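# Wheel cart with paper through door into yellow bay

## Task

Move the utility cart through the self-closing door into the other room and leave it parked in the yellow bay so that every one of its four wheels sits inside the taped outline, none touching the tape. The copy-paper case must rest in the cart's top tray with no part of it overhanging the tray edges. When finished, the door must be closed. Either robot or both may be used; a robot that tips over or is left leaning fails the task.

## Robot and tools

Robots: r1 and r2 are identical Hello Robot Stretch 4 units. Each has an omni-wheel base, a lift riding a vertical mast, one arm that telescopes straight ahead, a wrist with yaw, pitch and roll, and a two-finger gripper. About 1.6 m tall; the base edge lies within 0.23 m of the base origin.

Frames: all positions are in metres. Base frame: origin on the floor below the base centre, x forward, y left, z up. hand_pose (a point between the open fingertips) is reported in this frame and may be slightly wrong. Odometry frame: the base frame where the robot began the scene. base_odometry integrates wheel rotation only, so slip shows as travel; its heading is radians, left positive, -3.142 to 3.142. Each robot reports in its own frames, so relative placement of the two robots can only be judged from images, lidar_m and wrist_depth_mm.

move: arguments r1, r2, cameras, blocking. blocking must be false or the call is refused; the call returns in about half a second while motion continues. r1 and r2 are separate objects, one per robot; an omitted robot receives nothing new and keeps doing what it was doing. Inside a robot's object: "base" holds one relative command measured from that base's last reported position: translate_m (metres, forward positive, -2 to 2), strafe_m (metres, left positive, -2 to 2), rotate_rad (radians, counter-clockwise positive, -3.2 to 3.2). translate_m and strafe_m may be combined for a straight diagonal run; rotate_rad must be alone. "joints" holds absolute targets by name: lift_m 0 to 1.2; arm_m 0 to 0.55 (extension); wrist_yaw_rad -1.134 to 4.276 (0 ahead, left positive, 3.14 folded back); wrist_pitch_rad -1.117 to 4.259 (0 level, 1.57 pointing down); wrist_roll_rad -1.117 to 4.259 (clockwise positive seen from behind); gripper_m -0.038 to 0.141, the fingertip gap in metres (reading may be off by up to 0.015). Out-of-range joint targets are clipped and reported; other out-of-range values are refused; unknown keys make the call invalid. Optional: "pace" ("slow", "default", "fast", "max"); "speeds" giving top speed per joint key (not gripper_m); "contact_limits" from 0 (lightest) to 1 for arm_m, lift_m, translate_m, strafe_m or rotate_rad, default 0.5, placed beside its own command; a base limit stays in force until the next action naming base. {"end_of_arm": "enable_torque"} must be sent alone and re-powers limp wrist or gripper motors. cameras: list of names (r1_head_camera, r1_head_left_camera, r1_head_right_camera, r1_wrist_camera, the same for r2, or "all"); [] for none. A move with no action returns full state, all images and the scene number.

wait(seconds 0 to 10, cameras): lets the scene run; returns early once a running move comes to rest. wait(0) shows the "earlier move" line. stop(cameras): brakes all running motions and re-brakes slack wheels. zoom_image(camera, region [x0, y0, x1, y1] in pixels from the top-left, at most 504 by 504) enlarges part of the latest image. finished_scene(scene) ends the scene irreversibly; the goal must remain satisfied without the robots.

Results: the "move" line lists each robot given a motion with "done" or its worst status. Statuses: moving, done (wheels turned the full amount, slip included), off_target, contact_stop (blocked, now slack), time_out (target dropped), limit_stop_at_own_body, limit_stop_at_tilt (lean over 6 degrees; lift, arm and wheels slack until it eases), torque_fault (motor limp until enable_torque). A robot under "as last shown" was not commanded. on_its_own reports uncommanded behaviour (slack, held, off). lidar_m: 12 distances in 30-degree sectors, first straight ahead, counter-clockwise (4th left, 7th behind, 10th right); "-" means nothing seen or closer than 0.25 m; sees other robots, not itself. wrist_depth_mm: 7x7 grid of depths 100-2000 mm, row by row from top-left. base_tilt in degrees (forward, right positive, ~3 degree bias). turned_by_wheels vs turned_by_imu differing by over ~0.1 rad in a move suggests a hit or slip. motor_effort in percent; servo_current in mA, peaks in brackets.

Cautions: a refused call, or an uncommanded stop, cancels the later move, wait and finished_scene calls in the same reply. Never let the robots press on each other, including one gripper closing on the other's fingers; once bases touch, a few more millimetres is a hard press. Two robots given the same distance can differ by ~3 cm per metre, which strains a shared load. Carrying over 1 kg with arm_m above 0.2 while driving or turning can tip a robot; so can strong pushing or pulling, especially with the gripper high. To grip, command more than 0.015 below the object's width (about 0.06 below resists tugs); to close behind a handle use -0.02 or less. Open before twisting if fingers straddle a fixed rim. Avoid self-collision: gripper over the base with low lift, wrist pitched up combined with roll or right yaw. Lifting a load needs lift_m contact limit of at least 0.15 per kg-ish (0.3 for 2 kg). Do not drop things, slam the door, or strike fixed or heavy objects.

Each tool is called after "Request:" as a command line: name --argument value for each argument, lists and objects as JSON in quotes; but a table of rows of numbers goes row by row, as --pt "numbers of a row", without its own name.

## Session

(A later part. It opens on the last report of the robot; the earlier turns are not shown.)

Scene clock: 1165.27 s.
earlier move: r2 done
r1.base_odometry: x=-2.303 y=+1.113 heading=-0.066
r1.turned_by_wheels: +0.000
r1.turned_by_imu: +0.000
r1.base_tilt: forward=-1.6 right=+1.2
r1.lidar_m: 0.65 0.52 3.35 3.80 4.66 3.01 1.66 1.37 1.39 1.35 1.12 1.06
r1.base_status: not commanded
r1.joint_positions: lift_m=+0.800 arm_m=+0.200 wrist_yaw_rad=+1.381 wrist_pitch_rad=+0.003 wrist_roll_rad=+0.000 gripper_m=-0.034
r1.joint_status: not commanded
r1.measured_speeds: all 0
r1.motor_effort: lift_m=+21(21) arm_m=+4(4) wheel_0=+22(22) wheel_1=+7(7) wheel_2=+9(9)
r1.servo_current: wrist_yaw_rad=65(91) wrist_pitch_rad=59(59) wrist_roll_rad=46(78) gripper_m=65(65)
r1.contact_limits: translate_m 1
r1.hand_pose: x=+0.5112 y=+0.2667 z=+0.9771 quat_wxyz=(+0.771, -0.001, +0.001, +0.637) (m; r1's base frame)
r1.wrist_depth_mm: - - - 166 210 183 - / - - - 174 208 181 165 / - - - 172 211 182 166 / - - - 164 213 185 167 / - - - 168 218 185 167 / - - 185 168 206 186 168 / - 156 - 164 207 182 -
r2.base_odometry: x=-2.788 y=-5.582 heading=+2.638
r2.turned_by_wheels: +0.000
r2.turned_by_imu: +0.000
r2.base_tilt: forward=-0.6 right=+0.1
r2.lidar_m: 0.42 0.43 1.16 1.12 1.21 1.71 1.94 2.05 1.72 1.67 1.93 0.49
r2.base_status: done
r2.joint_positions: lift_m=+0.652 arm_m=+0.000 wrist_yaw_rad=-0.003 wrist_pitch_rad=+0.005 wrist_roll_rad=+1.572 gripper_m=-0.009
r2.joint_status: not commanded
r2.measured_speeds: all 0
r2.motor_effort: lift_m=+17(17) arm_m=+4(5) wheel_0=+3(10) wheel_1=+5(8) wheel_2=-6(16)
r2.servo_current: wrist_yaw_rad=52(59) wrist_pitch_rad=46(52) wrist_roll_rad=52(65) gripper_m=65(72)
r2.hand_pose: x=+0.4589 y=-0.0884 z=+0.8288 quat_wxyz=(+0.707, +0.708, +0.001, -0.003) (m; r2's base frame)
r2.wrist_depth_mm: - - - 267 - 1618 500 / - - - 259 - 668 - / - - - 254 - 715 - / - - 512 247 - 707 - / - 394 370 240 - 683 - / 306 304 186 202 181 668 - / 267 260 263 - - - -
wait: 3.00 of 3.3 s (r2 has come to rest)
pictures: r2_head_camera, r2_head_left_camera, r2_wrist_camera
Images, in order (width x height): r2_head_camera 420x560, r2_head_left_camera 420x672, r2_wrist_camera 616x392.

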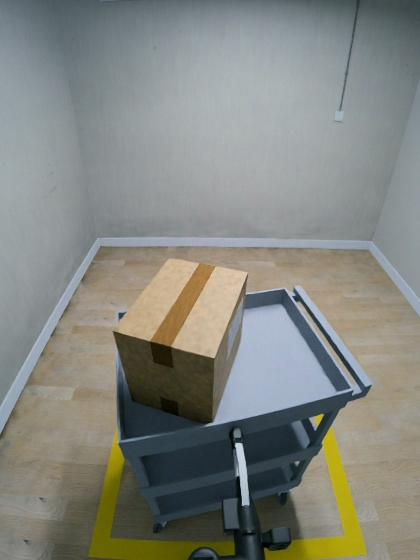

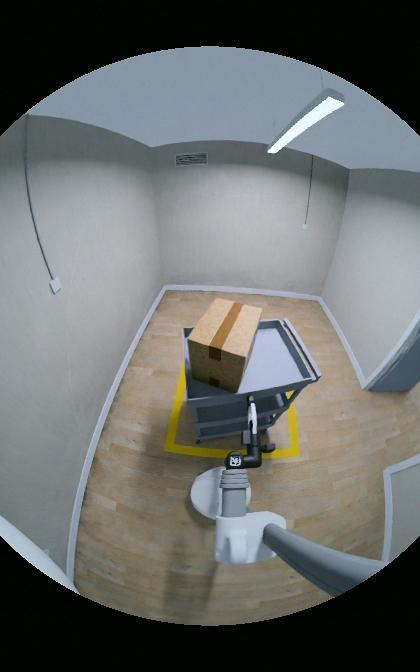

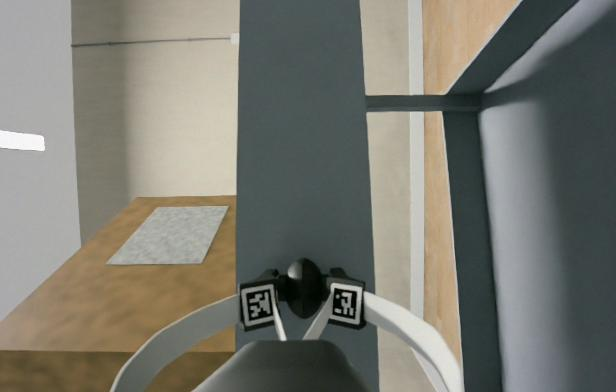

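Request:
move --r2 '{"base":{"translate_m":-0.06}}' --blocking false

Request:
wait --seconds 1.5

Request:
move --r2 '{"base":{"strafe_m":0.18}}' --blocking false

Request:
wait --seconds 2.5 --cameras '["r2_head_camera","r2_wrist_camera"]'

Scene clock: 1195.27 s.
move: r2 moving
r1: as last shown
r1.lidar_m: 0.64 0.51 3.34 3.79 4.65 3.04 1.64 1.38 1.38 1.36 1.12 1.07
r1.motor_effort: lift_m=+21(21) arm_m=+4(4) wheel_0=+21(22) wheel_1=+6(7) wheel_2=+9(9)
r1.servo_current: wrist_yaw_rad=78(91) wrist_pitch_rad=46(52) wrist_roll_rad=52(59) gripper_m=59(65)
r1.contact_limits: translate_m 1
r1.wrist_depth_mm: - - - 166 210 183 - / - - - 174 210 181 165 / - - - 172 211 182 165 / - - - 164 213 183 167 / - - - 168 218 184 167 / - - 185 167 205 185 168 / - 156 - 164 208 182 -
r2.base_odometry: x=-2.761 y=-5.597 heading=+2.638
r2.turned_by_wheels: +0.000
r2.turned_by_imu: +0.000
r2.base_tilt: forward=-0.7 right=+0.0
r2.lidar_m: 0.46 0.46 1.17 1.13 1.20 1.73 1.89 2.02 1.73 1.66 1.94 0.52
r2.base_status: translate_m moving
r2.joint_positions: lift_m=+0.652 arm_m=+0.000 wrist_yaw_rad=-0.003 wrist_pitch_rad=+0.005 wrist_roll_rad=+1.572 gripper_m=-0.009
r2.joint_status: not commanded
r2.measured_speeds: translate_m=-0.120 strafe_m=+0.000 rotate_rad=+0.003 lift_m=+0.000 arm_m=+0.000 wrist_yaw_rad=+0.000 wrist_pitch_rad=+0.000 wrist_roll_rad=+0.000
r2.motor_effort: lift_m=+17(17) arm_m=+4(5) wheel_0=-6(11) wheel_1=-8(8) wheel_2=+11(13)
r2.servo_current: wrist_yaw_rad=52(65) wrist_pitch_rad=52(52) wrist_roll_rad=39(65) gripper_m=65(72)
r2.hand_pose: x=+0.4590 y=-0.0882 z=+0.8288 quat_wxyz=(+0.707, +0.708, +0.001, -0.003) (m; r2's base frame)
r2.wrist_depth_mm: - - - 291 - 1618 - / - - - 283 - 640 - / - - - 277 - 732 - / - - 512 270 - 723 - / - 402 382 263 - 707 - / 314 314 187 202 180 691 - / 296 286 293 - - - -
pictures: none

Scene clock: 1196.03 s.
earlier move: r2 done
r1.base_odometry: x=-2.303 y=+1.113 heading=-0.066
r1.turned_by_wheels: +0.000
r1.turned_by_imu: +0.000
r1.base_tilt: forward=-1.6 right=+1.2
r1.lidar_m: 0.63 0.50 3.33 3.81 4.67 3.04 1.65 1.37 1.38 1.37 1.13 1.07
r1.base_status: not commanded
r1.joint_positions: lift_m=+0.800 arm_m=+0.200 wrist_yaw_rad=+1.381 wrist_pitch_rad=+0.003 wrist_roll_rad=+0.000 gripper_m=-0.034
r1.joint_status: not commanded
r1.measured_speeds: all 0
r1.motor_effort: lift_m=+21(21) arm_m=+4(4) wheel_0=+21(22) wheel_1=+7(7) wheel_2=+9(9)
r1.servo_current: wrist_yaw_rad=72(91) wrist_pitch_rad=46(52) wrist_roll_rad=59(65) gripper_m=65(65)
r1.contact_limits: translate_m 1
r1.hand_pose: x=+0.5112 y=+0.2667 z=+0.9771 quat_wxyz=(+0.771, -0.001, +0.001, +0.637) (m; r1's base frame)
r1.wrist_depth_mm: - - - 165 208 183 - / - - - 175 209 181 165 / - - - 173 211 182 165 / - - - 165 213 183 167 / - - - 168 217 184 167 / - - 185 168 205 185 168 / - 156 - 164 208 182 -
r2.base_odometry: x=-2.736 y=-5.611 heading=+2.638
r2.turned_by_wheels: +0.000
r2.turned_by_imu: +0.000
r2.base_tilt: forward=-0.7 right=+0.1
r2.lidar_m: 0.48 0.50 1.18 1.12 1.20 1.69 1.85 1.98 1.73 1.65 1.95 0.55
r2.base_status: done
r2.joint_positions: lift_m=+0.652 arm_m=+0.000 wrist_yaw_rad=-0.003 wrist_pitch_rad=+0.005 wrist_roll_rad=+1.572 gripper_m=-0.009
r2.joint_status: not commanded
r2.measured_speeds: all 0
r2.motor_effort: lift_m=+17(17) arm_m=+4(5) wheel_0=-3(11) wheel_1=-3(8) wheel_2=+2(13)
r2.servo_current: wrist_yaw_rad=46(65) wrist_pitch_rad=39(52) wrist_roll_rad=39(65) gripper_m=72(72)
r2.hand_pose: x=+0.4590 y=-0.0882 z=+0.8288 quat_wxyz=(+0.707, +0.708, +0.001, -0.003) (m; r2's base frame)
r2.wrist_depth_mm: - - - 332 - 1576 - / - - - 322 - 699 - / - - - 312 - 768 - / - - 603 303 - 759 - / - 433 433 297 - 741 - / 336 336 186 202 179 723 - / 340 327 332 - - - -
wait: 0.77 of 1.5 s (r2 has come to rest)
pictures: none

Scene clock: 1196.53 s.
move: r2 moving
r1: as last shown
r1.lidar_m: 0.65 0.50 3.34 3.82 4.66 3.04 1.65 1.36 1.38 1.35 1.12 1.10
r1.servo_current: wrist_yaw_rad=65(78) wrist_pitch_rad=39(46) wrist_roll_rad=46(59) gripper_m=65(65)
r1.contact_limits: translate_m 1
r1.wrist_depth_mm: - - - 166 209 183 - / - - - 174 208 181 165 / - - - 172 211 182 166 / - - - 164 213 183 167 / - - - 168 217 184 167 / - - 184 167 206 185 168 / - 156 - 164 207 182 -
r2.base_odometry: x=-2.753 y=-5.643 heading=+2.638
r2.turned_by_wheels: +0.000
r2.turned_by_imu: +0.000
r2.base_tilt: forward=-0.7 right=+0.0
r2.lidar_m: 0.47 0.49 1.11 1.07 1.17 1.66 1.86 1.98 1.77 1.69 1.99 0.54
r2.base_status: strafe_m moving
r2.joint_positions: lift_m=+0.652 arm_m=+0.000 wrist_yaw_rad=-0.003 wrist_pitch_rad=+0.005 wrist_roll_rad=+1.572 gripper_m=-0.009
r2.joint_status: not commanded
r2.measured_speeds: translate_m=-0.001 strafe_m=+0.139 rotate_rad=+0.007 lift_m=+0.000 arm_m=+0.000 wrist_yaw_rad=+0.000 wrist_pitch_rad=+0.000 wrist_roll_rad=+0.000
r2.motor_effort: lift_m=+17(17) arm_m=+4(5) wheel_0=-10(12) wheel_1=+11(11) wheel_2=+1(3)
r2.servo_current: wrist_yaw_rad=59(59) wrist_pitch_rad=39(46) wrist_roll_rad=46(52) gripper_m=65(72)
r2.hand_pose: x=+0.4590 y=-0.0882 z=+0.8288 quat_wxyz=(+0.707, +0.708, +0.001, -0.003) (m; r2's base frame)
r2.wrist_depth_mm: - - - 325 - 597 - / - - - 317 - 759 - / - - - 307 - 759 - / - - 521 300 - 759 - / - 377 377 291 - 723 - / 324 325 185 202 180 723 - / 353 336 343 - - - -
pictures: none

Scene clock: 1197.90 s.
earlier move: r2 done
r1.base_odometry: x=-2.303 y=+1.113 heading=-0.066
r1.turned_by_wheels: +0.000
r1.turned_by_imu: +0.000
r1.base_tilt: forward=-1.6 right=+1.2
r1.lidar_m: 0.64 0.50 3.32 3.78 4.66 3.04 1.67 1.38 1.38 1.35 1.13 1.09
r1.base_status: not commanded
r1.joint_positions: lift_m=+0.800 arm_m=+0.200 wrist_yaw_rad=+1.381 wrist_pitch_rad=+0.003 wrist_roll_rad=+0.000 gripper_m=-0.034
r1.joint_status: not commanded
r1.measured_speeds: all 0
r1.motor_effort: lift_m=+21(21) arm_m=+4(4) wheel_0=+21(22) wheel_1=+7(7) wheel_2=+9(9)
r1.servo_current: wrist_yaw_rad=72(85) wrist_pitch_rad=46(52) wrist_roll_rad=39(65) gripper_m=59(65)
r1.contact_limits: translate_m 1
r1.hand_pose: x=+0.5112 y=+0.2667 z=+0.9771 quat_wxyz=(+0.771, -0.001, +0.001, +0.637) (m; r1's base frame)
r1.wrist_depth_mm: - - - 166 208 183 - / - - - 174 210 181 166 / - - - 172 211 183 165 / - - - 164 213 183 167 / - - - 168 218 184 167 / - - 185 168 206 185 168 / - 156 - 163 207 182 -
r2.base_odometry: x=-2.823 y=-5.769 heading=+2.638
r2.turned_by_wheels: +0.000
r2.turned_by_imu: +0.000
r2.base_tilt: forward=-0.6 right=+0.1
r2.lidar_m: 0.47 1.31 0.95 0.94 1.00 1.47 1.86 2.00 1.88 1.86 0.84 0.52
r2.base_status: done
r2.joint_positions: lift_m=+0.652 arm_m=+0.000 wrist_yaw_rad=-0.003 wrist_pitch_rad=+0.005 wrist_roll_rad=+1.572 gripper_m=-0.009
r2.joint_status: not commanded
r2.measured_speeds: all 0
r2.motor_effort: lift_m=+17(17) arm_m=+4(5) wheel_0=-2(14) wheel_1=+2(12) wheel_2=+0(3)
r2.servo_current: wrist_yaw_rad=46(59) wrist_pitch_rad=39(52) wrist_roll_rad=39(59) gripper_m=59(72)
r2.hand_pose: x=+0.4590 y=-0.0882 z=+0.8288 quat_wxyz=(+0.707, +0.708, +0.001, -0.003) (m; r2's base frame)
r2.wrist_depth_mm: - - - 293 - - - / - - 430 285 - 741 - / 322 325 320 278 - 732 - / 347 342 340 271 - 723 - / - 366 362 263 - 707 - / - 392 187 202 177 699 - / - - - - - - -
wait: 1.37 of 2.5 s (r2 has come to rest)
pictures: r2_head_camera, r2_wrist_camera
Images, in order (width x height): r2_head_camera 420x560, r2_wrist_camera 616x392.

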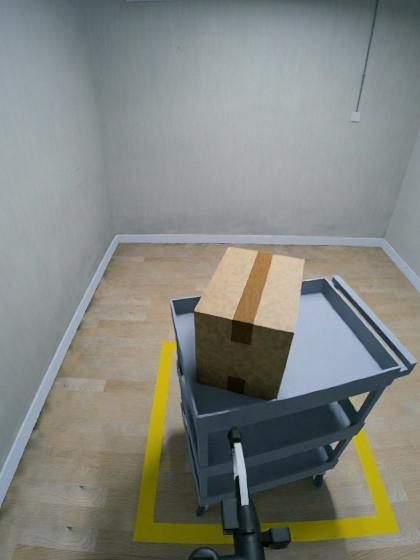

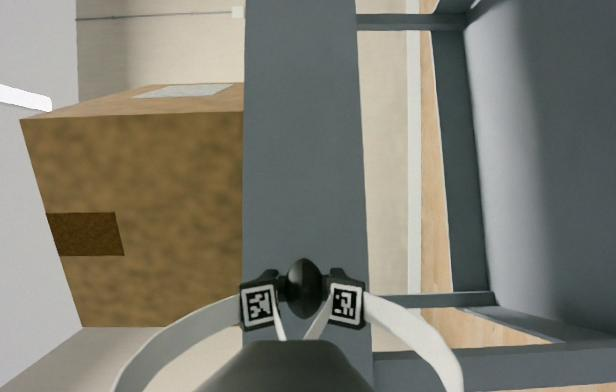

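Request:
move --r2 '{"base":{"translate_m":0.125},"pace":"slow"}' --blocking false

Request:
wait --seconds 3

Request:
move --r2 '{"base":{"translate_m":-0.2}}' --blocking false

Request:
wait --seconds 2.5 --cameras '["r2_head_camera","r2_wrist_camera"]'

Request:
zoom_image --camera "r2_head_camera" --region '[80, 300, 420, 560]'

Scene clock: 1207.70 s.
move: r2 moving
r1: as last shown
r1.lidar_m: 0.64 0.50 3.35 3.78 4.63 3.04 1.63 1.36 1.35 1.35 1.10 1.10
r1.motor_effort: lift_m=+21(21) arm_m=+4(4) wheel_0=+21(22) wheel_1=+6(7) wheel_2=+9(9)
r1.servo_current: wrist_yaw_rad=78(78) wrist_pitch_rad=46(52) wrist_roll_rad=46(65) gripper_m=59(72)
r1.contact_limits: translate_m 1
r1.wrist_depth_mm: - - - 165 209 182 - / - - - 175 209 181 166 / - - - 172 211 183 166 / - - - 165 212 183 167 / - - - 168 218 184 167 / - - 185 167 205 185 168 / - 156 - 163 207 182 -
r2.base_odometry: x=-2.833 y=-5.763 heading=+2.638
r2.turned_by_wheels: +0.000
r2.turned_by_imu: +0.001
r2.base_tilt: forward=-0.6 right=+0.1
r2.lidar_m: 0.46 1.31 0.97 0.94 1.03 1.46 1.88 1.99 1.90 1.86 0.80 0.51
r2.base_status: translate_m moving
r2.joint_positions: lift_m=+0.652 arm_m=+0.000 wrist_yaw_rad=-0.003 wrist_pitch_rad=+0.005 wrist_roll_rad=+1.572 gripper_m=-0.009
r2.joint_status: not commanded
r2.measured_speeds: translate_m=+0.048 strafe_m=+0.000 rotate_rad=-0.001 lift_m=+0.000 arm_m=+0.000 wrist_yaw_rad=+0.000 wrist_pitch_rad=+0.000 wrist_roll_rad=+0.000
r2.motor_effort: lift_m=+17(17) arm_m=+4(5) wheel_0=+5(9) wheel_1=+7(8) wheel_2=-10(10)
r2.servo_current: wrist_yaw_rad=39(52) wrist_pitch_rad=46(52) wrist_roll_rad=46(59) gripper_m=65(72)
r2.hand_pose: x=+0.4590 y=-0.0882 z=+0.8288 quat_wxyz=(+0.707, +0.708, +0.001, -0.003) (m; r2's base frame)
r2.wrist_depth_mm: - - - 281 - - - / - - 402 274 - 750 - / 312 315 310 267 - 723 - / 338 332 332 260 - 715 - / 357 353 351 254 - 691 - / - 379 186 194 177 668 - / - - - - - - -
pictures: none

Scene clock: 1209.73 s.
earlier move: r2 done
r1.base_odometry: x=-2.303 y=+1.113 heading=-0.066
r1.turned_by_wheels: +0.000
r1.turned_by_imu: +0.000
r1.base_tilt: forward=-1.6 right=+1.2
r1.lidar_m: 0.63 0.51 3.34 3.80 4.66 3.01 1.63 1.37 1.36 1.34 1.11 1.04
r1.base_status: not commanded
r1.joint_positions: lift_m=+0.800 arm_m=+0.200 wrist_yaw_rad=+1.381 wrist_pitch_rad=+0.003 wrist_roll_rad=+0.000 gripper_m=-0.034
r1.joint_status: not commanded
r1.measured_speeds: all 0
r1.motor_effort: lift_m=+21(21) arm_m=+4(4) wheel_0=+21(22) wheel_1=+6(7) wheel_2=+9(9)
r1.servo_current: wrist_yaw_rad=59(91) wrist_pitch_rad=52(52) wrist_roll_rad=39(72) gripper_m=59(72)
r1.contact_limits: translate_m 1
r1.hand_pose: x=+0.5112 y=+0.2667 z=+0.9771 quat_wxyz=(+0.771, -0.001, +0.001, +0.637) (m; r1's base frame)
r1.wrist_depth_mm: - - - 165 208 183 - / - - - 174 209 181 165 / - - - 172 211 183 166 / - - - 164 212 183 167 / - - - 168 218 183 167 / - - 185 167 206 185 168 / - 156 - 163 207 182 -
r2.base_odometry: x=-2.932 y=-5.708 heading=+2.638
r2.turned_by_wheels: +0.000
r2.turned_by_imu: +0.000
r2.base_tilt: forward=-0.7 right=+0.1
r2.lidar_m: 0.43 1.27 0.96 0.93 1.01 1.45 1.98 2.13 1.92 1.82 0.83 0.50
r2.base_status: done
r2.joint_positions: lift_m=+0.652 arm_m=+0.000 wrist_yaw_rad=-0.003 wrist_pitch_rad=+0.005 wrist_roll_rad=+1.572 gripper_m=-0.009
r2.joint_status: not commanded
r2.measured_speeds: all 0
r2.motor_effort: lift_m=+17(17) arm_m=+4(5) wheel_0=+4(10) wheel_1=+3(8) wheel_2=-7(15)
r2.servo_current: wrist_yaw_rad=52(59) wrist_pitch_rad=39(52) wrist_roll_rad=46(59) gripper_m=59(72)
r2.hand_pose: x=+0.4590 y=-0.0882 z=+0.8288 quat_wxyz=(+0.707, +0.708, +0.001, -0.003) (m; r2's base frame)
r2.wrist_depth_mm: - - - 278 - - - / - - 397 266 - 750 - / 307 309 307 259 - 715 - / 327 325 324 250 - 707 - / 343 342 342 241 - 683 - / - 364 187 202 181 661 - / - - - - - - -
wait: 2.03 of 3 s (r2 has come to rest)
pictures: none

Scene clock: 1210.23 s.
move: r2 moving
r1: as last shown
r1.lidar_m: 0.61 0.48 3.34 3.80 4.66 3.03 1.63 1.37 1.38 1.34 1.12 1.05
r1.motor_effort: lift_m=+21(21) arm_m=+4(4) wheel_0=+22(22) wheel_1=+7(7) wheel_2=+9(9)
r1.servo_current: wrist_yaw_rad=59(72) wrist_pitch_rad=39(52) wrist_roll_rad=46(59) gripper_m=72(72)
r1.contact_limits: translate_m 1
r1.wrist_depth_mm: - - - 166 208 183 - / - - - 174 210 181 165 / - - - 172 211 182 166 / - - - 164 213 183 167 / - - - 168 218 184 167 / - - 185 167 206 185 168 / - 156 - 163 207 182 -
r2.base_odometry: x=-2.905 y=-5.723 heading=+2.637
r2.turned_by_wheels: +0.000
r2.turned_by_imu: +0.000
r2.base_tilt: forward=-0.7 right=+0.1
r2.lidar_m: 0.46 1.29 0.95 0.95 0.98 1.45 1.95 2.06 1.91 1.84 0.93 0.51
r2.base_status: translate_m moving
r2.joint_positions: lift_m=+0.652 arm_m=+0.000 wrist_yaw_rad=-0.003 wrist_pitch_rad=+0.005 wrist_roll_rad=+1.572 gripper_m=-0.009
r2.joint_status: not commanded
r2.measured_speeds: translate_m=-0.123 strafe_m=+0.002 rotate_rad=+0.002 lift_m=+0.000 arm_m=+0.000 wrist_yaw_rad=+0.000 wrist_pitch_rad=+0.000 wrist_roll_rad=+0.000
r2.motor_effort: lift_m=+17(17) arm_m=+4(5) wheel_0=-2(12) wheel_1=-7(8) wheel_2=+12(12)
r2.servo_current: wrist_yaw_rad=39(59) wrist_pitch_rad=39(52) wrist_roll_rad=59(59) gripper_m=65(72)
r2.hand_pose: x=+0.4590 y=-0.0882 z=+0.8288 quat_wxyz=(+0.707, +0.708, +0.001, -0.003) (m; r2's base frame)
r2.wrist_depth_mm: - - - 304 - - - / - - - 294 - - - / 336 334 334 283 - 759 - / 362 353 351 273 - 715 - / - 373 370 266 - 715 - / - 394 187 202 180 683 - / - - - - - - -
pictures: none

Scene clock: 1211.83 s.
earlier move: r2 done
r1.base_odometry: x=-2.303 y=+1.113 heading=-0.066
r1.turned_by_wheels: +0.000
r1.turned_by_imu: +0.000
r1.base_tilt: forward=-1.6 right=+1.2
r1.lidar_m: 0.64 0.50 3.33 3.78 4.67 3.04 1.65 1.37 1.37 1.35 1.12 1.09
r1.base_status: not commanded
r1.joint_positions: lift_m=+0.800 arm_m=+0.200 wrist_yaw_rad=+1.381 wrist_pitch_rad=+0.003 wrist_roll_rad=+0.000 gripper_m=-0.034
r1.joint_status: not commanded
r1.measured_speeds: all 0
r1.motor_effort: lift_m=+21(21) arm_m=+4(4) wheel_0=+22(22) wheel_1=+7(7) wheel_2=+9(9)
r1.servo_current: wrist_yaw_rad=78(85) wrist_pitch_rad=39(52) wrist_roll_rad=39(65) gripper_m=65(72)
r1.contact_limits: translate_m 1
r1.hand_pose: x=+0.5112 y=+0.2667 z=+0.9771 quat_wxyz=(+0.771, -0.001, +0.001, +0.637) (m; r1's base frame)
r1.wrist_depth_mm: - - - 166 209 182 - / - - - 174 208 181 165 / - - - 172 211 183 166 / - - - 164 213 183 167 / - - - 168 218 185 167 / - - 185 167 205 185 168 / - 156 - 164 206 182 -
r2.base_odometry: x=-2.757 y=-5.805 heading=+2.637
r2.turned_by_wheels: +0.000
r2.turned_by_imu: +0.000
r2.base_tilt: forward=-0.7 right=+0.1
r2.lidar_m: 0.62 1.31 0.99 0.93 1.02 1.47 1.79 1.90 1.90 1.82 2.15 0.72
r2.base_status: done
r2.joint_positions: lift_m=+0.652 arm_m=+0.000 wrist_yaw_rad=-0.003 wrist_pitch_rad=+0.005 wrist_roll_rad=+1.572 gripper_m=-0.009
r2.joint_status: not commanded
r2.measured_speeds: all 0
r2.motor_effort: lift_m=+17(17) arm_m=+4(5) wheel_0=-4(13) wheel_1=-3(8) wheel_2=+4(13)
r2.servo_current: wrist_yaw_rad=52(59) wrist_pitch_rad=46(52) wrist_roll_rad=46(59) gripper_m=72(72)
r2.hand_pose: x=+0.4590 y=-0.0882 z=+0.8288 quat_wxyz=(+0.707, +0.708, +0.001, -0.003) (m; r2's base frame)
r2.wrist_depth_mm: - - - 496 - 500 - / - - - 477 - 484 480 / - - 512 462 - 904 462 / - 535 530 442 - - 445 / - - 554 433 - - 433 / - - 186 202 177 1618 1042 / - - - - - - 1160
wait: 1.60 of 2.5 s (r2 has come to rest)
pictures: r2_head_camera, r2_wrist_camera
Images, in order (width x height): r2_head_camera 420x560, r2_wrist_camera 616x392.

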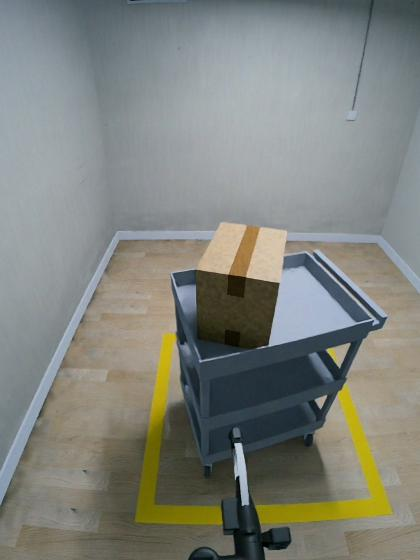

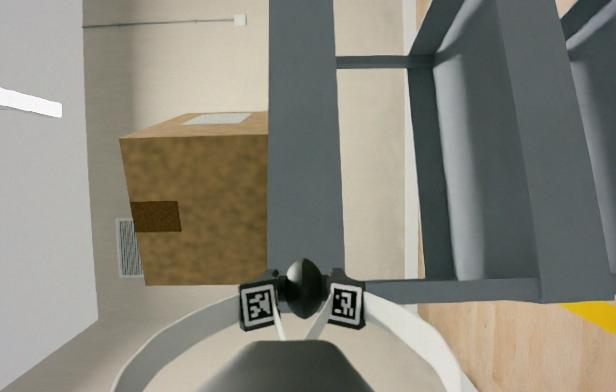

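Scaled by 1.482 from the camera's 420x560 image, which has a finer 1200x1600 frame.

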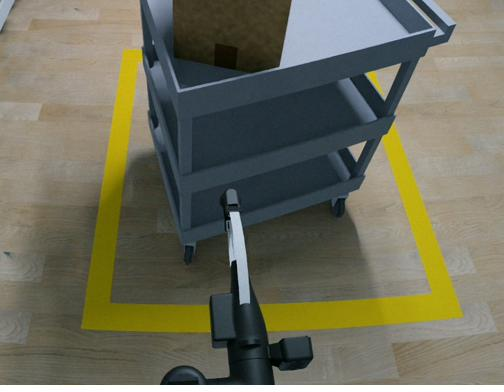

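Request:
move --r2 '{"base":{"strafe_m":0.08}}' --blocking false

Request:
wait --seconds 2

Request:
move --r2 '{"base":{"translate_m":0.285}}' --blocking false

Request:
wait --seconds 4

Request:
move --r2 '{"base":{"translate_m":-0.4}}' --blocking false

Request:
wait --seconds 3 --cameras '["r2_head_camera","r2_wrist_camera"]'

Request:
zoom_image --camera "r2_head_camera" --region '[80, 250, 420, 510]'

Scene clock: 1222.53 s.
move: r2 moving
r1: as last shown
r1.lidar_m: 0.64 0.48 3.34 3.79 4.65 3.04 1.64 1.37 1.36 1.33 1.11 1.06
r1.motor_effort: lift_m=+21(21) arm_m=+4(4) wheel_0=+21(22) wheel_1=+7(7) wheel_2=+9(9)
r1.servo_current: wrist_yaw_rad=65(85) wrist_pitch_rad=46(46) wrist_roll_rad=52(52) gripper_m=59(65)
r1.contact_limits: translate_m 1
r1.wrist_depth_mm: - - - 165 210 183 - / - - - 174 208 181 165 / - - - 172 211 182 166 / - - - 164 213 183 167 / - - - 168 219 184 167 / - - 185 167 206 185 168 / - 156 - 164 207 182 -
r2.base_odometry: x=-2.774 y=-5.837 heading=+2.637
r2.turned_by_wheels: +0.000
r2.turned_by_imu: +0.001
r2.base_tilt: forward=-0.6 right=+0.1
r2.lidar_m: 0.64 1.26 0.96 0.90 0.98 1.41 1.77 1.90 1.93 1.86 2.16 0.69
r2.base_status: strafe_m moving
r2.joint_positions: lift_m=+0.652 arm_m=+0.000 wrist_yaw_rad=-0.003 wrist_pitch_rad=+0.005 wrist_roll_rad=+1.572 gripper_m=-0.009
r2.joint_status: not commanded
r2.measured_speeds: translate_m=+0.000 strafe_m=+0.140 rotate_rad=-0.002 lift_m=+0.000 arm_m=+0.000 wrist_yaw_rad=+0.000 wrist_pitch_rad=+0.000 wrist_roll_rad=+0.000
r2.motor_effort: lift_m=+17(17) arm_m=+5(5) wheel_0=-9(12) wheel_1=+10(11) wheel_2=-1(3)
r2.servo_current: wrist_yaw_rad=46(65) wrist_pitch_rad=39(52) wrist_roll_rad=52(59) gripper_m=72(72)
r2.hand_pose: x=+0.4590 y=-0.0882 z=+0.8288 quat_wxyz=(+0.707, +0.708, +0.001, -0.003) (m; r2's base frame)
r2.wrist_depth_mm: - - - 488 - 492 488 / - - - 469 - 480 469 / - 512 508 452 - - 455 / - 549 530 439 - - 439 / - - 564 424 - - 424 / - - 187 204 181 1537 1205 / - - - - - - 1160
pictures: none

Scene clock: 1223.37 s.
earlier move: r2 done
r1.base_odometry: x=-2.303 y=+1.113 heading=-0.066
r1.turned_by_wheels: +0.000
r1.turned_by_imu: +0.000
r1.base_tilt: forward=-1.6 right=+1.2
r1.lidar_m: 0.64 0.50 3.35 3.81 4.66 3.03 1.68 1.38 1.38 1.37 1.12 1.04
r1.base_status: not commanded
r1.joint_positions: lift_m=+0.800 arm_m=+0.200 wrist_yaw_rad=+1.381 wrist_pitch_rad=+0.003 wrist_roll_rad=+0.000 gripper_m=-0.034
r1.joint_status: not commanded
r1.measured_speeds: all 0
r1.motor_effort: lift_m=+21(21) arm_m=+4(4) wheel_0=+21(22) wheel_1=+7(7) wheel_2=+9(9)
r1.servo_current: wrist_yaw_rad=65(85) wrist_pitch_rad=52(52) wrist_roll_rad=39(59) gripper_m=59(72)
r1.contact_limits: translate_m 1
r1.hand_pose: x=+0.5112 y=+0.2667 z=+0.9771 quat_wxyz=(+0.771, -0.001, +0.001, +0.637) (m; r1's base frame)
r1.wrist_depth_mm: - - - 165 208 183 - / - - - 174 210 181 165 / - - - 172 211 183 166 / - - - 164 213 183 167 / - - - 168 218 185 167 / - - 185 167 206 186 168 / - 156 - 164 206 181 -
r2.base_odometry: x=-2.796 y=-5.875 heading=+2.638
r2.turned_by_wheels: +0.000
r2.turned_by_imu: +0.000
r2.base_tilt: forward=-0.7 right=+0.0
r2.lidar_m: 0.66 1.23 0.90 0.87 0.93 1.35 1.78 1.89 1.99 1.93 2.23 0.68
r2.base_status: done
r2.joint_positions: lift_m=+0.652 arm_m=+0.000 wrist_yaw_rad=-0.003 wrist_pitch_rad=+0.005 wrist_roll_rad=+1.572 gripper_m=-0.009
r2.joint_status: not commanded
r2.measured_speeds: all 0
r2.motor_effort: lift_m=+17(17) arm_m=+5(5) wheel_0=+0(12) wheel_1=+2(11) wheel_2=+0(3)
r2.servo_current: wrist_yaw_rad=46(65) wrist_pitch_rad=46(52) wrist_roll_rad=59(59) gripper_m=65(72)
r2.hand_pose: x=+0.4590 y=-0.0882 z=+0.8288 quat_wxyz=(+0.707, +0.708, +0.001, -0.003) (m; r2's base frame)
r2.wrist_depth_mm: - - - 469 - - 469 / - - 508 452 - 866 455 / - 530 525 439 - - 439 / - - 554 427 - - 424 / - - - 415 - 1618 1025 / - - 187 203 181 1537 1160 / - - - - - - 1138
wait: 0.83 of 2 s (r2 has come to rest)
pictures: none

Scene clock: 1223.87 s.
move: r2 moving
r1: as last shown
r1.base_tilt: forward=-1.6 right=+1.3
r1.lidar_m: 0.65 0.50 3.35 3.81 4.65 3.03 1.65 1.36 1.37 1.33 1.11 1.04
r1.motor_effort: lift_m=+21(21) arm_m=+4(4) wheel_0=+21(22) wheel_1=+6(7) wheel_2=+9(9)
r1.servo_current: wrist_yaw_rad=85(85) wrist_pitch_rad=52(52) wrist_roll_rad=46(59) gripper_m=59(65)
r1.contact_limits: translate_m 1
r1.wrist_depth_mm: - - - 166 208 183 - / - - - 175 210 180 165 / - - - 172 211 183 165 / - - - 164 213 183 167 / - - - 168 217 184 167 / - - 185 167 206 186 168 / - 156 - 163 206 182 -
r2.base_odometry: x=-2.823 y=-5.860 heading=+2.638
r2.turned_by_wheels: +0.000
r2.turned_by_imu: +0.000
r2.base_tilt: forward=-0.7 right=+0.1
r2.lidar_m: 0.61 1.20 0.89 0.87 0.92 1.35 1.80 1.93 1.98 1.92 2.18 0.66
r2.base_status: translate_m moving
r2.joint_positions: lift_m=+0.652 arm_m=+0.000 wrist_yaw_rad=-0.003 wrist_pitch_rad=+0.005 wrist_roll_rad=+1.572 gripper_m=-0.009
r2.joint_status: not commanded
r2.measured_speeds: translate_m=+0.121 strafe_m=-0.001 rotate_rad=-0.001 lift_m=+0.000 arm_m=+0.000 wrist_yaw_rad=+0.000 wrist_pitch_rad=+0.000 wrist_roll_rad=+0.000
r2.motor_effort: lift_m=+17(17) arm_m=+4(5) wheel_0=+7(9) wheel_1=+8(9) wheel_2=-13(13)
r2.servo_current: wrist_yaw_rad=52(52) wrist_pitch_rad=52(52) wrist_roll_rad=46(59) gripper_m=72(72)
r2.hand_pose: x=+0.4590 y=-0.0882 z=+0.8288 quat_wxyz=(+0.707, +0.708, +0.001, -0.003) (m; r2's base frame)
r2.wrist_depth_mm: - - - 445 - - 442 / - 484 480 427 - - 433 / - 504 504 413 - - 415 / - 535 525 402 - - 399 / - - - 392 - 1576 442 / - - 187 203 181 1576 1138 / - - - - - - 1138
pictures: none

Scene clock: 1225.80 s.
earlier move: r2 done
r1.base_odometry: x=-2.303 y=+1.113 heading=-0.066
r1.turned_by_wheels: +0.000
r1.turned_by_imu: +0.000
r1.base_tilt: forward=-1.6 right=+1.2
r1.lidar_m: 0.63 0.51 3.34 3.81 4.66 3.03 1.66 1.38 1.38 1.35 1.13 1.06
r1.base_status: not commanded
r1.joint_positions: lift_m=+0.800 arm_m=+0.200 wrist_yaw_rad=+1.381 wrist_pitch_rad=+0.003 wrist_roll_rad=+0.000 gripper_m=-0.034
r1.joint_status: not commanded
r1.measured_speeds: all 0
r1.motor_effort: lift_m=+21(21) arm_m=+4(4) wheel_0=+21(22) wheel_1=+6(7) wheel_2=+9(9)
r1.servo_current: wrist_yaw_rad=72(85) wrist_pitch_rad=39(52) wrist_roll_rad=52(65) gripper_m=59(72)
r1.contact_limits: translate_m 1
r1.hand_pose: x=+0.5112 y=+0.2667 z=+0.9771 quat_wxyz=(+0.771, -0.001, +0.001, +0.637) (m; r1's base frame)
r1.wrist_depth_mm: - - - 165 209 183 - / - - - 174 209 181 165 / - - - 172 211 183 165 / - - - 164 212 183 167 / - - - 168 218 184 167 / - - 185 167 206 186 168 / - 155 - 163 208 182 -
r2.base_odometry: x=-3.045 y=-5.737 heading=+2.638
r2.turned_by_wheels: +0.000
r2.turned_by_imu: +0.008
r2.base_tilt: forward=-0.7 right=+0.1
r2.lidar_m: 0.56 1.19 0.90 0.84 0.91 1.30 2.05 2.20 1.99 1.96 0.82 0.57
r2.base_status: done
r2.joint_positions: lift_m=+0.652 arm_m=+0.000 wrist_yaw_rad=-0.002 wrist_pitch_rad=+0.005 wrist_roll_rad=+1.572 gripper_m=-0.009
r2.joint_status: not commanded
r2.measured_speeds: all 0
r2.motor_effort: lift_m=+17(17) arm_m=+5(5) wheel_0=+4(13) wheel_1=+4(12) wheel_2=-3(14)
r2.servo_current: wrist_yaw_rad=46(59) wrist_pitch_rad=46(52) wrist_roll_rad=33(65) gripper_m=59(72)
r2.hand_pose: x=+0.4590 y=-0.0881 z=+0.8288 quat_wxyz=(+0.707, +0.708, +0.001, -0.003) (m; r2's base frame)
r2.wrist_depth_mm: - - 580 330 - - - / - 379 377 329 - 750 - / - 407 410 327 - 778 - / - 442 442 325 - 768 - / - - - 324 - 1464 - / - - 187 203 180 1537 1138 / - 139 - - - - 1160
wait: 1.93 of 4 s (r2 has come to rest)
pictures: none

Scene clock: 1226.30 s.
move: r2 moving
r1: as last shown
r1.lidar_m: 0.63 0.51 3.33 3.82 4.66 3.00 1.63 1.38 1.38 1.35 1.12 1.05
r1.servo_current: wrist_yaw_rad=59(78) wrist_pitch_rad=46(52) wrist_roll_rad=33(65) gripper_m=65(65)
r1.contact_limits: translate_m 1
r1.wrist_depth_mm: - - - 165 209 183 - / - - - 174 209 181 165 / - - - 172 211 183 166 / - - - 164 212 183 167 / - - - 168 218 184 167 / - - 185 168 206 185 168 / - 156 - 163 206 182 -
r2.base_odometry: x=-3.018 y=-5.752 heading=+2.638
r2.turned_by_wheels: +0.000
r2.turned_by_imu: +0.000
r2.base_tilt: forward=-0.7 right=+0.1
r2.lidar_m: 0.58 1.18 0.89 0.84 0.91 1.36 2.05 2.16 1.99 1.95 0.91 0.62
r2.base_status: translate_m moving
r2.joint_positions: lift_m=+0.652 arm_m=+0.000 wrist_yaw_rad=-0.002 wrist_pitch_rad=+0.005 wrist_roll_rad=+1.572 gripper_m=-0.009
r2.joint_status: not commanded
r2.measured_speeds: translate_m=-0.121 strafe_m=+0.000 rotate_rad=-0.003 lift_m=+0.000 arm_m=+0.000 wrist_yaw_rad=+0.000 wrist_pitch_rad=+0.000 wrist_roll_rad=+0.000
r2.motor_effort: lift_m=+17(17) arm_m=+5(5) wheel_0=-7(9) wheel_1=-7(9) wheel_2=+12(12)
r2.servo_current: wrist_yaw_rad=59(59) wrist_pitch_rad=33(52) wrist_roll_rad=46(52) gripper_m=59(65)
r2.hand_pose: x=+0.4590 y=-0.0881 z=+0.8288 quat_wxyz=(+0.707, +0.708, +0.001, -0.003) (m; r2's base frame)
r2.wrist_depth_mm: - - - 359 - - - / - 404 402 357 - - - / - 433 433 353 - - - / - 480 469 351 - - - / - - - 351 - 1537 - / - - 187 202 181 1537 1160 / - 139 - - - - 1160
pictures: none

Scene clock: 1228.63 s.
earlier move: r2 done
r1.base_odometry: x=-2.303 y=+1.113 heading=-0.066
r1.turned_by_wheels: +0.000
r1.turned_by_imu: +0.000
r1.base_tilt: forward=-1.6 right=+1.2
r1.lidar_m: 0.65 0.51 3.32 3.78 4.64 3.02 1.62 1.38 1.37 1.37 1.12 1.07
r1.base_status: not commanded
r1.joint_positions: lift_m=+0.800 arm_m=+0.200 wrist_yaw_rad=+1.381 wrist_pitch_rad=+0.003 wrist_roll_rad=+0.000 gripper_m=-0.034
r1.joint_status: not commanded
r1.measured_speeds: all 0
r1.motor_effort: lift_m=+21(21) arm_m=+4(4) wheel_0=+22(23) wheel_1=+6(7) wheel_2=+9(9)
r1.servo_current: wrist_yaw_rad=65(85) wrist_pitch_rad=39(52) wrist_roll_rad=39(65) gripper_m=59(72)
r1.contact_limits: translate_m 1
r1.hand_pose: x=+0.5112 y=+0.2667 z=+0.9771 quat_wxyz=(+0.771, -0.001, +0.001, +0.637) (m; r1's base frame)
r1.wrist_depth_mm: - - - 165 209 182 - / - - - 174 210 181 165 / - - - 172 211 183 166 / - - - 164 212 183 167 / - - - 168 218 183 167 / - - 185 167 205 185 168 / - 156 - 163 207 182 -
r2.base_odometry: x=-2.695 y=-5.930 heading=+2.638
r2.turned_by_wheels: +0.000
r2.turned_by_imu: +0.000
r2.base_tilt: forward=-0.6 right=+0.0
r2.lidar_m: 0.95 1.22 0.92 0.89 0.95 1.35 1.67 1.77 1.94 1.90 2.28 0.99
r2.base_status: done
r2.joint_positions: lift_m=+0.652 arm_m=+0.000 wrist_yaw_rad=-0.002 wrist_pitch_rad=+0.005 wrist_roll_rad=+1.572 gripper_m=-0.009
r2.joint_status: not commanded
r2.measured_speeds: all 0
r2.motor_effort: lift_m=+17(17) arm_m=+5(5) wheel_0=-3(12) wheel_1=-4(10) wheel_2=+4(14)
r2.servo_current: wrist_yaw_rad=52(59) wrist_pitch_rad=46(52) wrist_roll_rad=52(59) gripper_m=52(65)
r2.hand_pose: x=+0.4590 y=-0.0881 z=+0.8288 quat_wxyz=(+0.707, +0.708, +0.001, -0.003) (m; r2's base frame)
r2.wrist_depth_mm: - - - - - - - / - - - 960 - 1182 - / - - 788 759 - 1118 - / - - 854 723 - 1118 - / - - - - - 1576 1138 / - - 187 202 180 1537 1182 / - - - - - - 1138
wait: 2.33 of 3 s (r2 has come to rest)
pictures: r2_head_camera, r2_wrist_camera
Images, in order (width x height): r2_head_camera 420x560, r2_wrist_camera 616x392.

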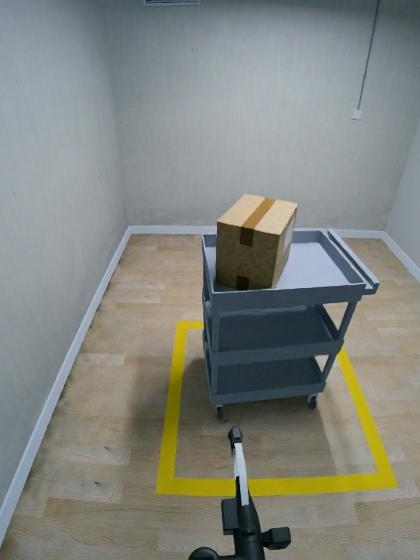

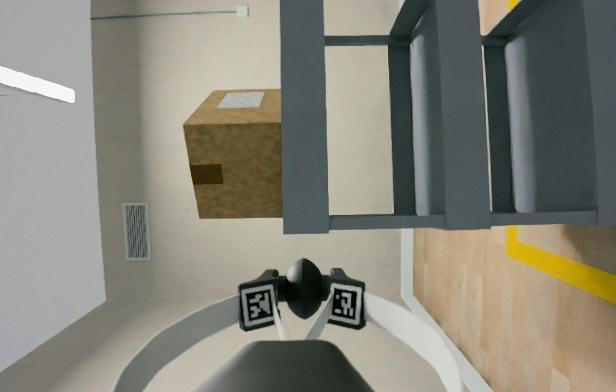

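Scaled by 1.482 from the camera's 420x560 image, which has a finer 1200x1600 frame.

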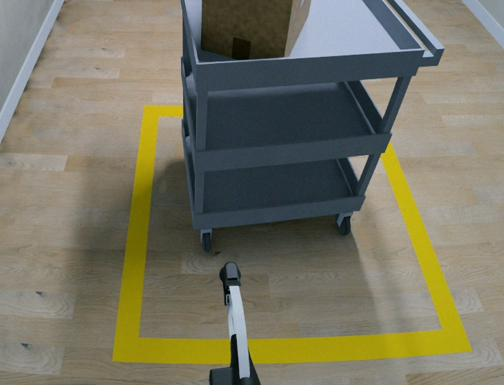

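Request:
move --r1 '{"joints":{"gripper_m":0.13}}' --blocking false

Request:
wait --seconds 2

Request:
move --r1 '{"base":{"translate_m":-0.057,"strafe_m":-0.32},"pace":"default"}' --blocking false

Request:
wait --seconds 4 --cameras '["r1_head_camera","r1_wrist_camera","r1_head_left_camera"]'

Scene clock: 1240.47 s.
move: r1 moving
r1.base_odometry: x=-2.303 y=+1.113 heading=-0.066
r1.turned_by_wheels: +0.000
r1.turned_by_imu: +0.000
r1.base_tilt: forward=-1.6 right=+1.2
r1.lidar_m: 0.64 0.52 3.34 3.80 4.65 3.04 1.63 1.35 1.37 1.35 1.12 1.07
r1.base_status: not commanded
r1.joint_positions: lift_m=+0.800 arm_m=+0.200 wrist_yaw_rad=+1.381 wrist_pitch_rad=+0.003 wrist_roll_rad=+0.000 gripper_m=-0.009
r1.joint_status: gripper_m moving
r1.measured_speeds: translate_m=+0.000 strafe_m=+0.000 rotate_rad=-0.001 lift_m=+0.000 arm_m=+0.000 wrist_yaw_rad=+0.000 wrist_pitch_rad=+0.000 wrist_roll_rad=+0.000
r1.motor_effort: lift_m=+21(21) arm_m=+4(4) wheel_0=+20(22) wheel_1=+6(7) wheel_2=+9(9)
r1.servo_current: wrist_yaw_rad=72(85) wrist_pitch_rad=46(52) wrist_roll_rad=46(59) gripper_m=65(65)
r1.contact_limits: translate_m 1
r1.hand_pose: x=+0.5112 y=+0.2667 z=+0.9771 quat_wxyz=(+0.771, -0.001, +0.001, +0.637) (m; r1's base frame)
r1.wrist_depth_mm: - - - 178 214 186 168 / - - - 176 216 183 170 / - - - 175 217 188 171 / - - - 173 220 189 171 / - - - 173 220 190 173 / - - 187 173 211 194 173 / - - 185 170 170 187 174
r2: as last shown
r2.lidar_m: 0.94 1.20 0.91 0.87 0.95 1.35 1.66 1.76 1.98 1.91 2.25 1.00
r2.motor_effort: lift_m=+17(17) arm_m=+5(5) wheel_0=-3(3) wheel_1=-3(4) wheel_2=+3(4)
r2.servo_current: wrist_yaw_rad=59(59) wrist_pitch_rad=52(52) wrist_roll_rad=46(59) gripper_m=52(59)
r2.wrist_depth_mm: - - - - - - - / - - - 976 - 1182 - / - - 778 759 - 1098 - / - - 866 732 - 1118 - / - - - - - 1576 1160 / - - 187 202 180 1576 1160 / - - - - - - 1160
pictures: none

Scene clock: 1242.37 s.
earlier move: r1 done
r1.base_odometry: x=-2.303 y=+1.113 heading=-0.068
r1.turned_by_wheels: -0.003
r1.turned_by_imu: -0.003
r1.base_tilt: forward=-1.6 right=+1.3
r1.lidar_m: 0.97 0.98 3.34 3.81 4.64 3.02 1.66 1.36 1.38 1.36 1.11 1.10
r1.base_status: not commanded
r1.joint_positions: lift_m=+0.800 arm_m=+0.200 wrist_yaw_rad=+1.373 wrist_pitch_rad=+0.003 wrist_roll_rad=+0.000 gripper_m=+0.130
r1.joint_status: all done
r1.measured_speeds: all 0
r1.motor_effort: lift_m=+21(21) arm_m=+4(4) wheel_0=+2(22) wheel_1=+0(7) wheel_2=-1(9)
r1.servo_current: wrist_yaw_rad=46(85) wrist_pitch_rad=39(52) wrist_roll_rad=52(65) gripper_m=46(91)
r1.contact_limits: translate_m 1
r1.hand_pose: x=+0.5133 y=+0.2656 z=+0.9771 quat_wxyz=(+0.774, -0.001, +0.001, +0.634) (m; r1's base frame)
r1.wrist_depth_mm: - - - - - - 512 / - - - - - - 521 / - - - - - - 521 / - - - - - - 525 / - - - - - - 525 / - 209 - - - 196 517 / - - - 146 - - 530
r2.base_odometry: x=-2.695 y=-5.930 heading=+2.638
r2.turned_by_wheels: +0.000
r2.turned_by_imu: +0.000
r2.base_tilt: forward=-0.7 right=+0.1
r2.lidar_m: 0.96 1.18 0.90 0.88 0.95 1.35 1.68 1.78 1.97 1.90 2.26 0.98
r2.base_status: not commanded
r2.joint_positions: lift_m=+0.652 arm_m=+0.000 wrist_yaw_rad=-0.002 wrist_pitch_rad=+0.005 wrist_roll_rad=+1.572 gripper_m=-0.009
r2.joint_status: not commanded
r2.measured_speeds: all 0
r2.motor_effort: lift_m=+17(17) arm_m=+5(5) wheel_0=-3(3) wheel_1=-3(4) wheel_2=+4(4)
r2.servo_current: wrist_yaw_rad=52(59) wrist_pitch_rad=52(52) wrist_roll_rad=59(65) gripper_m=65(65)
r2.hand_pose: x=+0.4590 y=-0.0881 z=+0.8288 quat_wxyz=(+0.707, +0.708, +0.001, -0.003) (m; r2's base frame)
r2.wrist_depth_mm: - - - - - - - / - - - 960 - 1138 - / - - 798 768 - 1118 - / - - 854 723 - 1098 - / - - - - - 1576 1160 / - - 187 202 180 1576 1138 / - - - - - - 1160
wait: 1.90 of 2 s (r1 has come to rest)
pictures: none

Scene clock: 1242.87 s.
move: r1 moving
r1.base_odometry: x=-2.311 y=+1.080 heading=-0.068
r1.turned_by_wheels: +0.000
r1.turned_by_imu: +0.000
r1.base_tilt: forward=-1.6 right=+1.3
r1.lidar_m: 1.12 1.14 3.38 3.80 4.65 2.99 1.61 1.35 1.34 1.31 1.10 1.09
r1.base_status: translate_m moving; strafe_m moving
r1.joint_positions: lift_m=+0.800 arm_m=+0.200 wrist_yaw_rad=+1.373 wrist_pitch_rad=+0.003 wrist_roll_rad=+0.000 gripper_m=+0.130
r1.joint_status: not commanded
r1.measured_speeds: translate_m=-0.022 strafe_m=-0.128 rotate_rad=-0.005 lift_m=+0.000 arm_m=+0.000 wrist_yaw_rad=+0.000 wrist_pitch_rad=+0.000 wrist_roll_rad=+0.000
r1.motor_effort: lift_m=+21(21) arm_m=+4(4) wheel_0=+7(12) wheel_1=-10(11) wheel_2=+4(4)
r1.servo_current: wrist_yaw_rad=59(59) wrist_pitch_rad=52(52) wrist_roll_rad=46(59) gripper_m=46(46)
r1.hand_pose: x=+0.5133 y=+0.2656 z=+0.9771 quat_wxyz=(+0.774, -0.001, +0.001, +0.634) (m; r1's base frame)
r1.wrist_depth_mm: - - - - - - - / - - - - - - - / - - - - - - - / - - - - - - - / - - - - - - - / - 210 - - - 196 - / - - - 146 - - -
r2: as last shown
r2.lidar_m: 0.95 1.21 0.89 0.88 0.95 1.38 1.67 1.77 1.96 1.90 2.26 0.99
r2.motor_effort: lift_m=+17(17) arm_m=+5(5) wheel_0=-3(3) wheel_1=-4(4) wheel_2=+3(4)
r2.servo_current: wrist_yaw_rad=52(59) wrist_pitch_rad=39(52) wrist_roll_rad=52(59) gripper_m=52(65)
r2.wrist_depth_mm: - - - - - - - / - - - 976 - 1160 - / - - 788 768 - 1138 - / - - 854 723 - 1098 - / - - - - - 1537 1182 / - - 187 202 181 1576 1160 / - - - - - - 1118
pictures: none

Scene clock: 1244.87 s.
earlier move: r1 done
r1.base_odometry: x=-2.381 y=+0.797 heading=-0.068
r1.turned_by_wheels: +0.000
r1.turned_by_imu: -0.001
r1.base_tilt: forward=-1.6 right=+1.3
r1.lidar_m: 1.05 1.61 3.62 4.08 4.83 2.43 1.33 1.12 1.10 1.13 0.95 0.95
r1.base_status: done
r1.joint_positions: lift_m=+0.800 arm_m=+0.200 wrist_yaw_rad=+1.373 wrist_pitch_rad=+0.003 wrist_roll_rad=+0.000 gripper_m=+0.130
r1.joint_status: not commanded
r1.measured_speeds: all 0
r1.motor_effort: lift_m=+21(21) arm_m=+4(4) wheel_0=+1(12) wheel_1=+0(11) wheel_2=+2(5)
r1.servo_current: wrist_yaw_rad=52(72) wrist_pitch_rad=52(52) wrist_roll_rad=39(65) gripper_m=46(52)
r1.hand_pose: x=+0.5134 y=+0.2655 z=+0.9771 quat_wxyz=(+0.774, -0.001, +0.001, +0.634) (m; r1's base frame)
r1.wrist_depth_mm: - - - - - - - / - - - - - - - / - - - - - - - / - - - - - - - / - - - - - - - / - 211 - - - 197 - / - - - 146 - - -
r2.base_odometry: x=-2.695 y=-5.930 heading=+2.638
r2.turned_by_wheels: +0.000
r2.turned_by_imu: +0.000
r2.base_tilt: forward=-0.7 right=+0.1
r2.lidar_m: 0.95 1.22 0.91 0.87 0.94 1.34 1.68 1.79 1.96 1.90 2.22 0.99
r2.base_status: not commanded
r2.joint_positions: lift_m=+0.652 arm_m=+0.000 wrist_yaw_rad=-0.002 wrist_pitch_rad=+0.005 wrist_roll_rad=+1.572 gripper_m=-0.009
r2.joint_status: not commanded
r2.measured_speeds: all 0
r2.motor_effort: lift_m=+17(17) arm_m=+5(5) wheel_0=-3(3) wheel_1=-4(4) wheel_2=+4(4)
r2.servo_current: wrist_yaw_rad=46(59) wrist_pitch_rad=39(52) wrist_roll_rad=46(59) gripper_m=59(65)
r2.hand_pose: x=+0.4590 y=-0.0881 z=+0.8288 quat_wxyz=(+0.707, +0.708, +0.001, -0.003) (m; r2's base frame)
r2.wrist_depth_mm: - - - - - - - / - - - 960 - 1182 - / - - 778 759 - 1138 - / - - 854 732 - 1118 - / - - - - - 1576 1182 / - - 187 203 181 1576 1138 / - - - - - - 1160
wait: 2.00 of 4 s (r1 has come to rest)
pictures: r1_head_camera, r1_head_left_camera, r1_wrist_camera
Images, in order (width x height): r1_head_camera 420x560, r1_head_left_camera 420x672, r1_wrist_camera 616x392.

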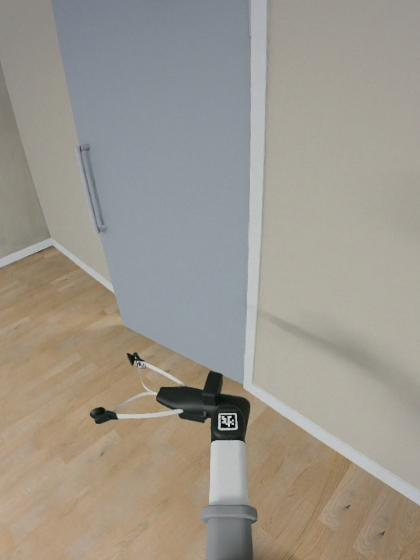

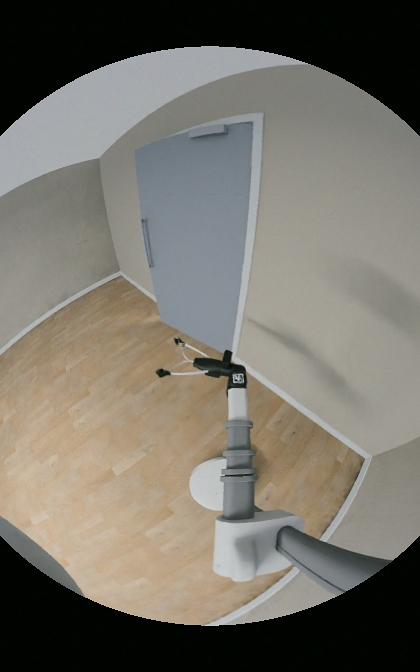

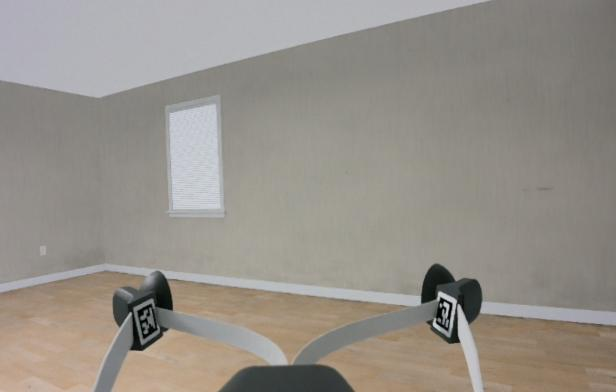

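Closing. Wait.

Request:
wait --seconds 2 --cameras '["r1_head_left_camera","r1_head_camera"]'

Scene clock: 1257.37 s.
r1.base_odometry: x=-2.381 y=+0.797 heading=-0.068
r1.turned_by_wheels: +0.000
r1.turned_by_imu: +0.000
r1.base_tilt: forward=-1.6 right=+1.3
r1.lidar_m: 1.09 1.80 3.62 4.11 4.82 2.43 1.32 1.10 1.11 1.13 0.95 0.95
r1.base_status: done
r1.joint_positions: lift_m=+0.800 arm_m=+0.200 wrist_yaw_rad=+1.373 wrist_pitch_rad=+0.003 wrist_roll_rad=+0.000 gripper_m=+0.130
r1.joint_status: not commanded
r1.measured_speeds: all 0
r1.motor_effort: lift_m=+21(21) arm_m=+4(4) wheel_0=+2(12) wheel_1=+0(11) wheel_2=+2(5)
r1.servo_current: wrist_yaw_rad=65(72) wrist_pitch_rad=39(52) wrist_roll_rad=33(65) gripper_m=46(52)
r1.hand_pose: x=+0.5134 y=+0.2655 z=+0.9771 quat_wxyz=(+0.774, -0.001, +0.001, +0.634) (m; r1's base frame)
r1.wrist_depth_mm: - - - - - - - / - - - - - - - / - - - - - - - / - - - - - - - / - - - - - - - / - 211 - - - 198 - / - - - 147 - - -
r2.base_odometry: x=-2.695 y=-5.930 heading=+2.638
r2.turned_by_wheels: +0.000
r2.turned_by_imu: +0.001
r2.base_tilt: forward=-0.7 right=+0.1
r2.lidar_m: 0.94 1.21 0.90 0.88 0.94 1.35 1.67 1.78 1.97 1.91 2.12 0.98
r2.base_status: not commanded
r2.joint_positions: lift_m=+0.652 arm_m=+0.000 wrist_yaw_rad=-0.002 wrist_pitch_rad=+0.005 wrist_roll_rad=+1.572 gripper_m=-0.009
r2.joint_status: not commanded
r2.measured_speeds: all 0
r2.motor_effort: lift_m=+17(17) arm_m=+5(5) wheel_0=-3(3) wheel_1=-4(4) wheel_2=+3(4)
r2.servo_current: wrist_yaw_rad=52(59) wrist_pitch_rad=52(52) wrist_roll_rad=33(59) gripper_m=59(65)
r2.hand_pose: x=+0.4590 y=-0.0881 z=+0.8288 quat_wxyz=(+0.707, +0.708, +0.001, -0.003) (m; r2's base frame)
r2.wrist_depth_mm: - - - - - - - / - - - 960 - 1182 - / - - 788 768 - 1118 - / - - 854 723 - 1138 - / - - - - - 1537 1182 / - - 187 203 181 1576 1160 / - - - - - - 1160
wait: 2.00 s; at rest from the start
pictures: r1_head_camera, r1_head_left_camera
Images, in order (width x height): r1_head_camera 420x560, r1_head_left_camera 420x672.

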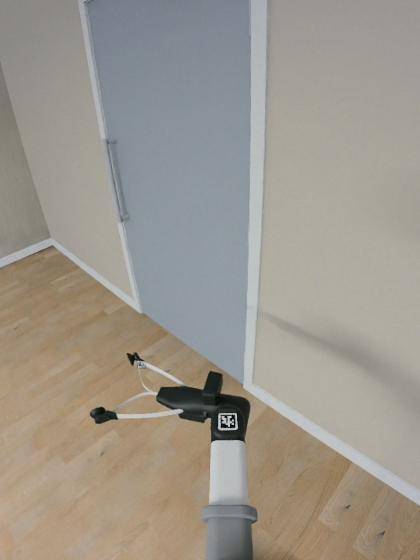

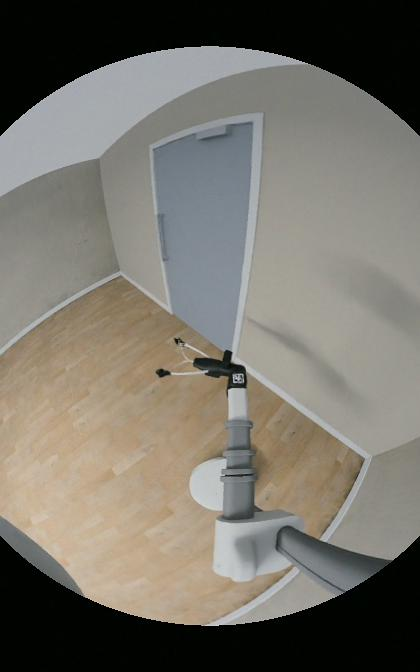

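Request:
wait --seconds 2 --cameras '["r1_head_camera"]'

Request:
zoom_image --camera "r1_head_camera" --region '[60, 0, 300, 400]'

Scene clock: 1262.77 s.
r1.base_odometry: x=-2.381 y=+0.797 heading=-0.068
r1.turned_by_wheels: +0.000
r1.turned_by_imu: +0.000
r1.base_tilt: forward=-1.6 right=+1.3
r1.lidar_m: 1.06 1.81 3.63 4.07 4.81 2.43 1.30 1.10 1.09 1.14 0.95 0.94
r1.base_status: done
r1.joint_positions: lift_m=+0.800 arm_m=+0.200 wrist_yaw_rad=+1.373 wrist_pitch_rad=+0.003 wrist_roll_rad=+0.000 gripper_m=+0.130
r1.joint_status: not commanded
r1.measured_speeds: all 0
r1.motor_effort: lift_m=+21(21) arm_m=+4(4) wheel_0=+2(12) wheel_1=+0(11) wheel_2=+2(5)
r1.servo_current: wrist_yaw_rad=46(72) wrist_pitch_rad=46(52) wrist_roll_rad=52(65) gripper_m=39(52)
r1.hand_pose: x=+0.5134 y=+0.2655 z=+0.9771 quat_wxyz=(+0.774, -0.001, +0.001, +0.634) (m; r1's base frame)
r1.wrist_depth_mm: - - - - - - - / - - - - - - - / - - - - - - - / - - - - - - - / - - - - - - - / - 211 - - - 197 - / - - - 146 - - -
r2.base_odometry: x=-2.695 y=-5.930 heading=+2.638
r2.turned_by_wheels: +0.000
r2.turned_by_imu: +0.001
r2.base_tilt: forward=-0.7 right=+0.1
r2.lidar_m: 0.93 1.22 0.90 0.86 0.97 1.34 1.68 1.78 1.94 1.92 2.12 1.00
r2.base_status: not commanded
r2.joint_positions: lift_m=+0.652 arm_m=+0.000 wrist_yaw_rad=-0.002 wrist_pitch_rad=+0.005 wrist_roll_rad=+1.572 gripper_m=-0.009
r2.joint_status: not commanded
r2.measured_speeds: all 0
r2.motor_effort: lift_m=+17(17) arm_m=+5(5) wheel_0=-3(3) wheel_1=-4(4) wheel_2=+4(4)
r2.servo_current: wrist_yaw_rad=39(59) wrist_pitch_rad=46(52) wrist_roll_rad=52(59) gripper_m=59(65)
r2.hand_pose: x=+0.4590 y=-0.0881 z=+0.8288 quat_wxyz=(+0.707, +0.708, +0.001, -0.003) (m; r2's base frame)
r2.wrist_depth_mm: - - - - - - - / - - - 960 - 1182 - / - - 788 768 - 1118 - / - - 866 715 - 1118 - / - - - - - 1537 1182 / - - 186 202 181 1537 1160 / - - - - - - 1138
wait: 2.00 s; at rest from the start
pictures: r1_head_camera
Images, in order (width x height): r1_head_camera 420x560.

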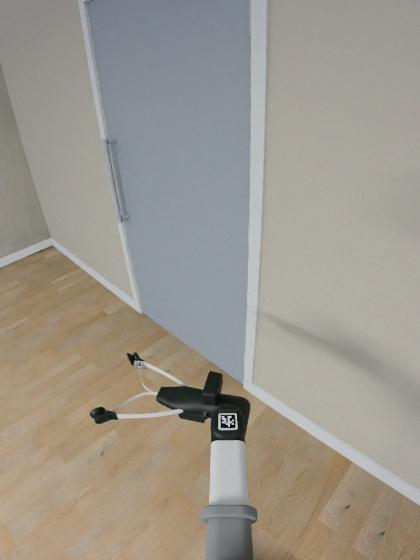

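Scaled by 1.260 from the camera's 420x560 image, which has a finer 600x800 frame.

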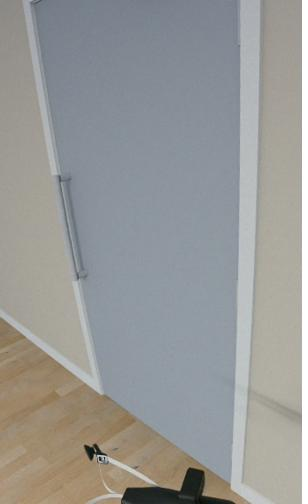

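Shut and stable.

Request:
finished_scene --scene 1

The scene is finished: the task was done.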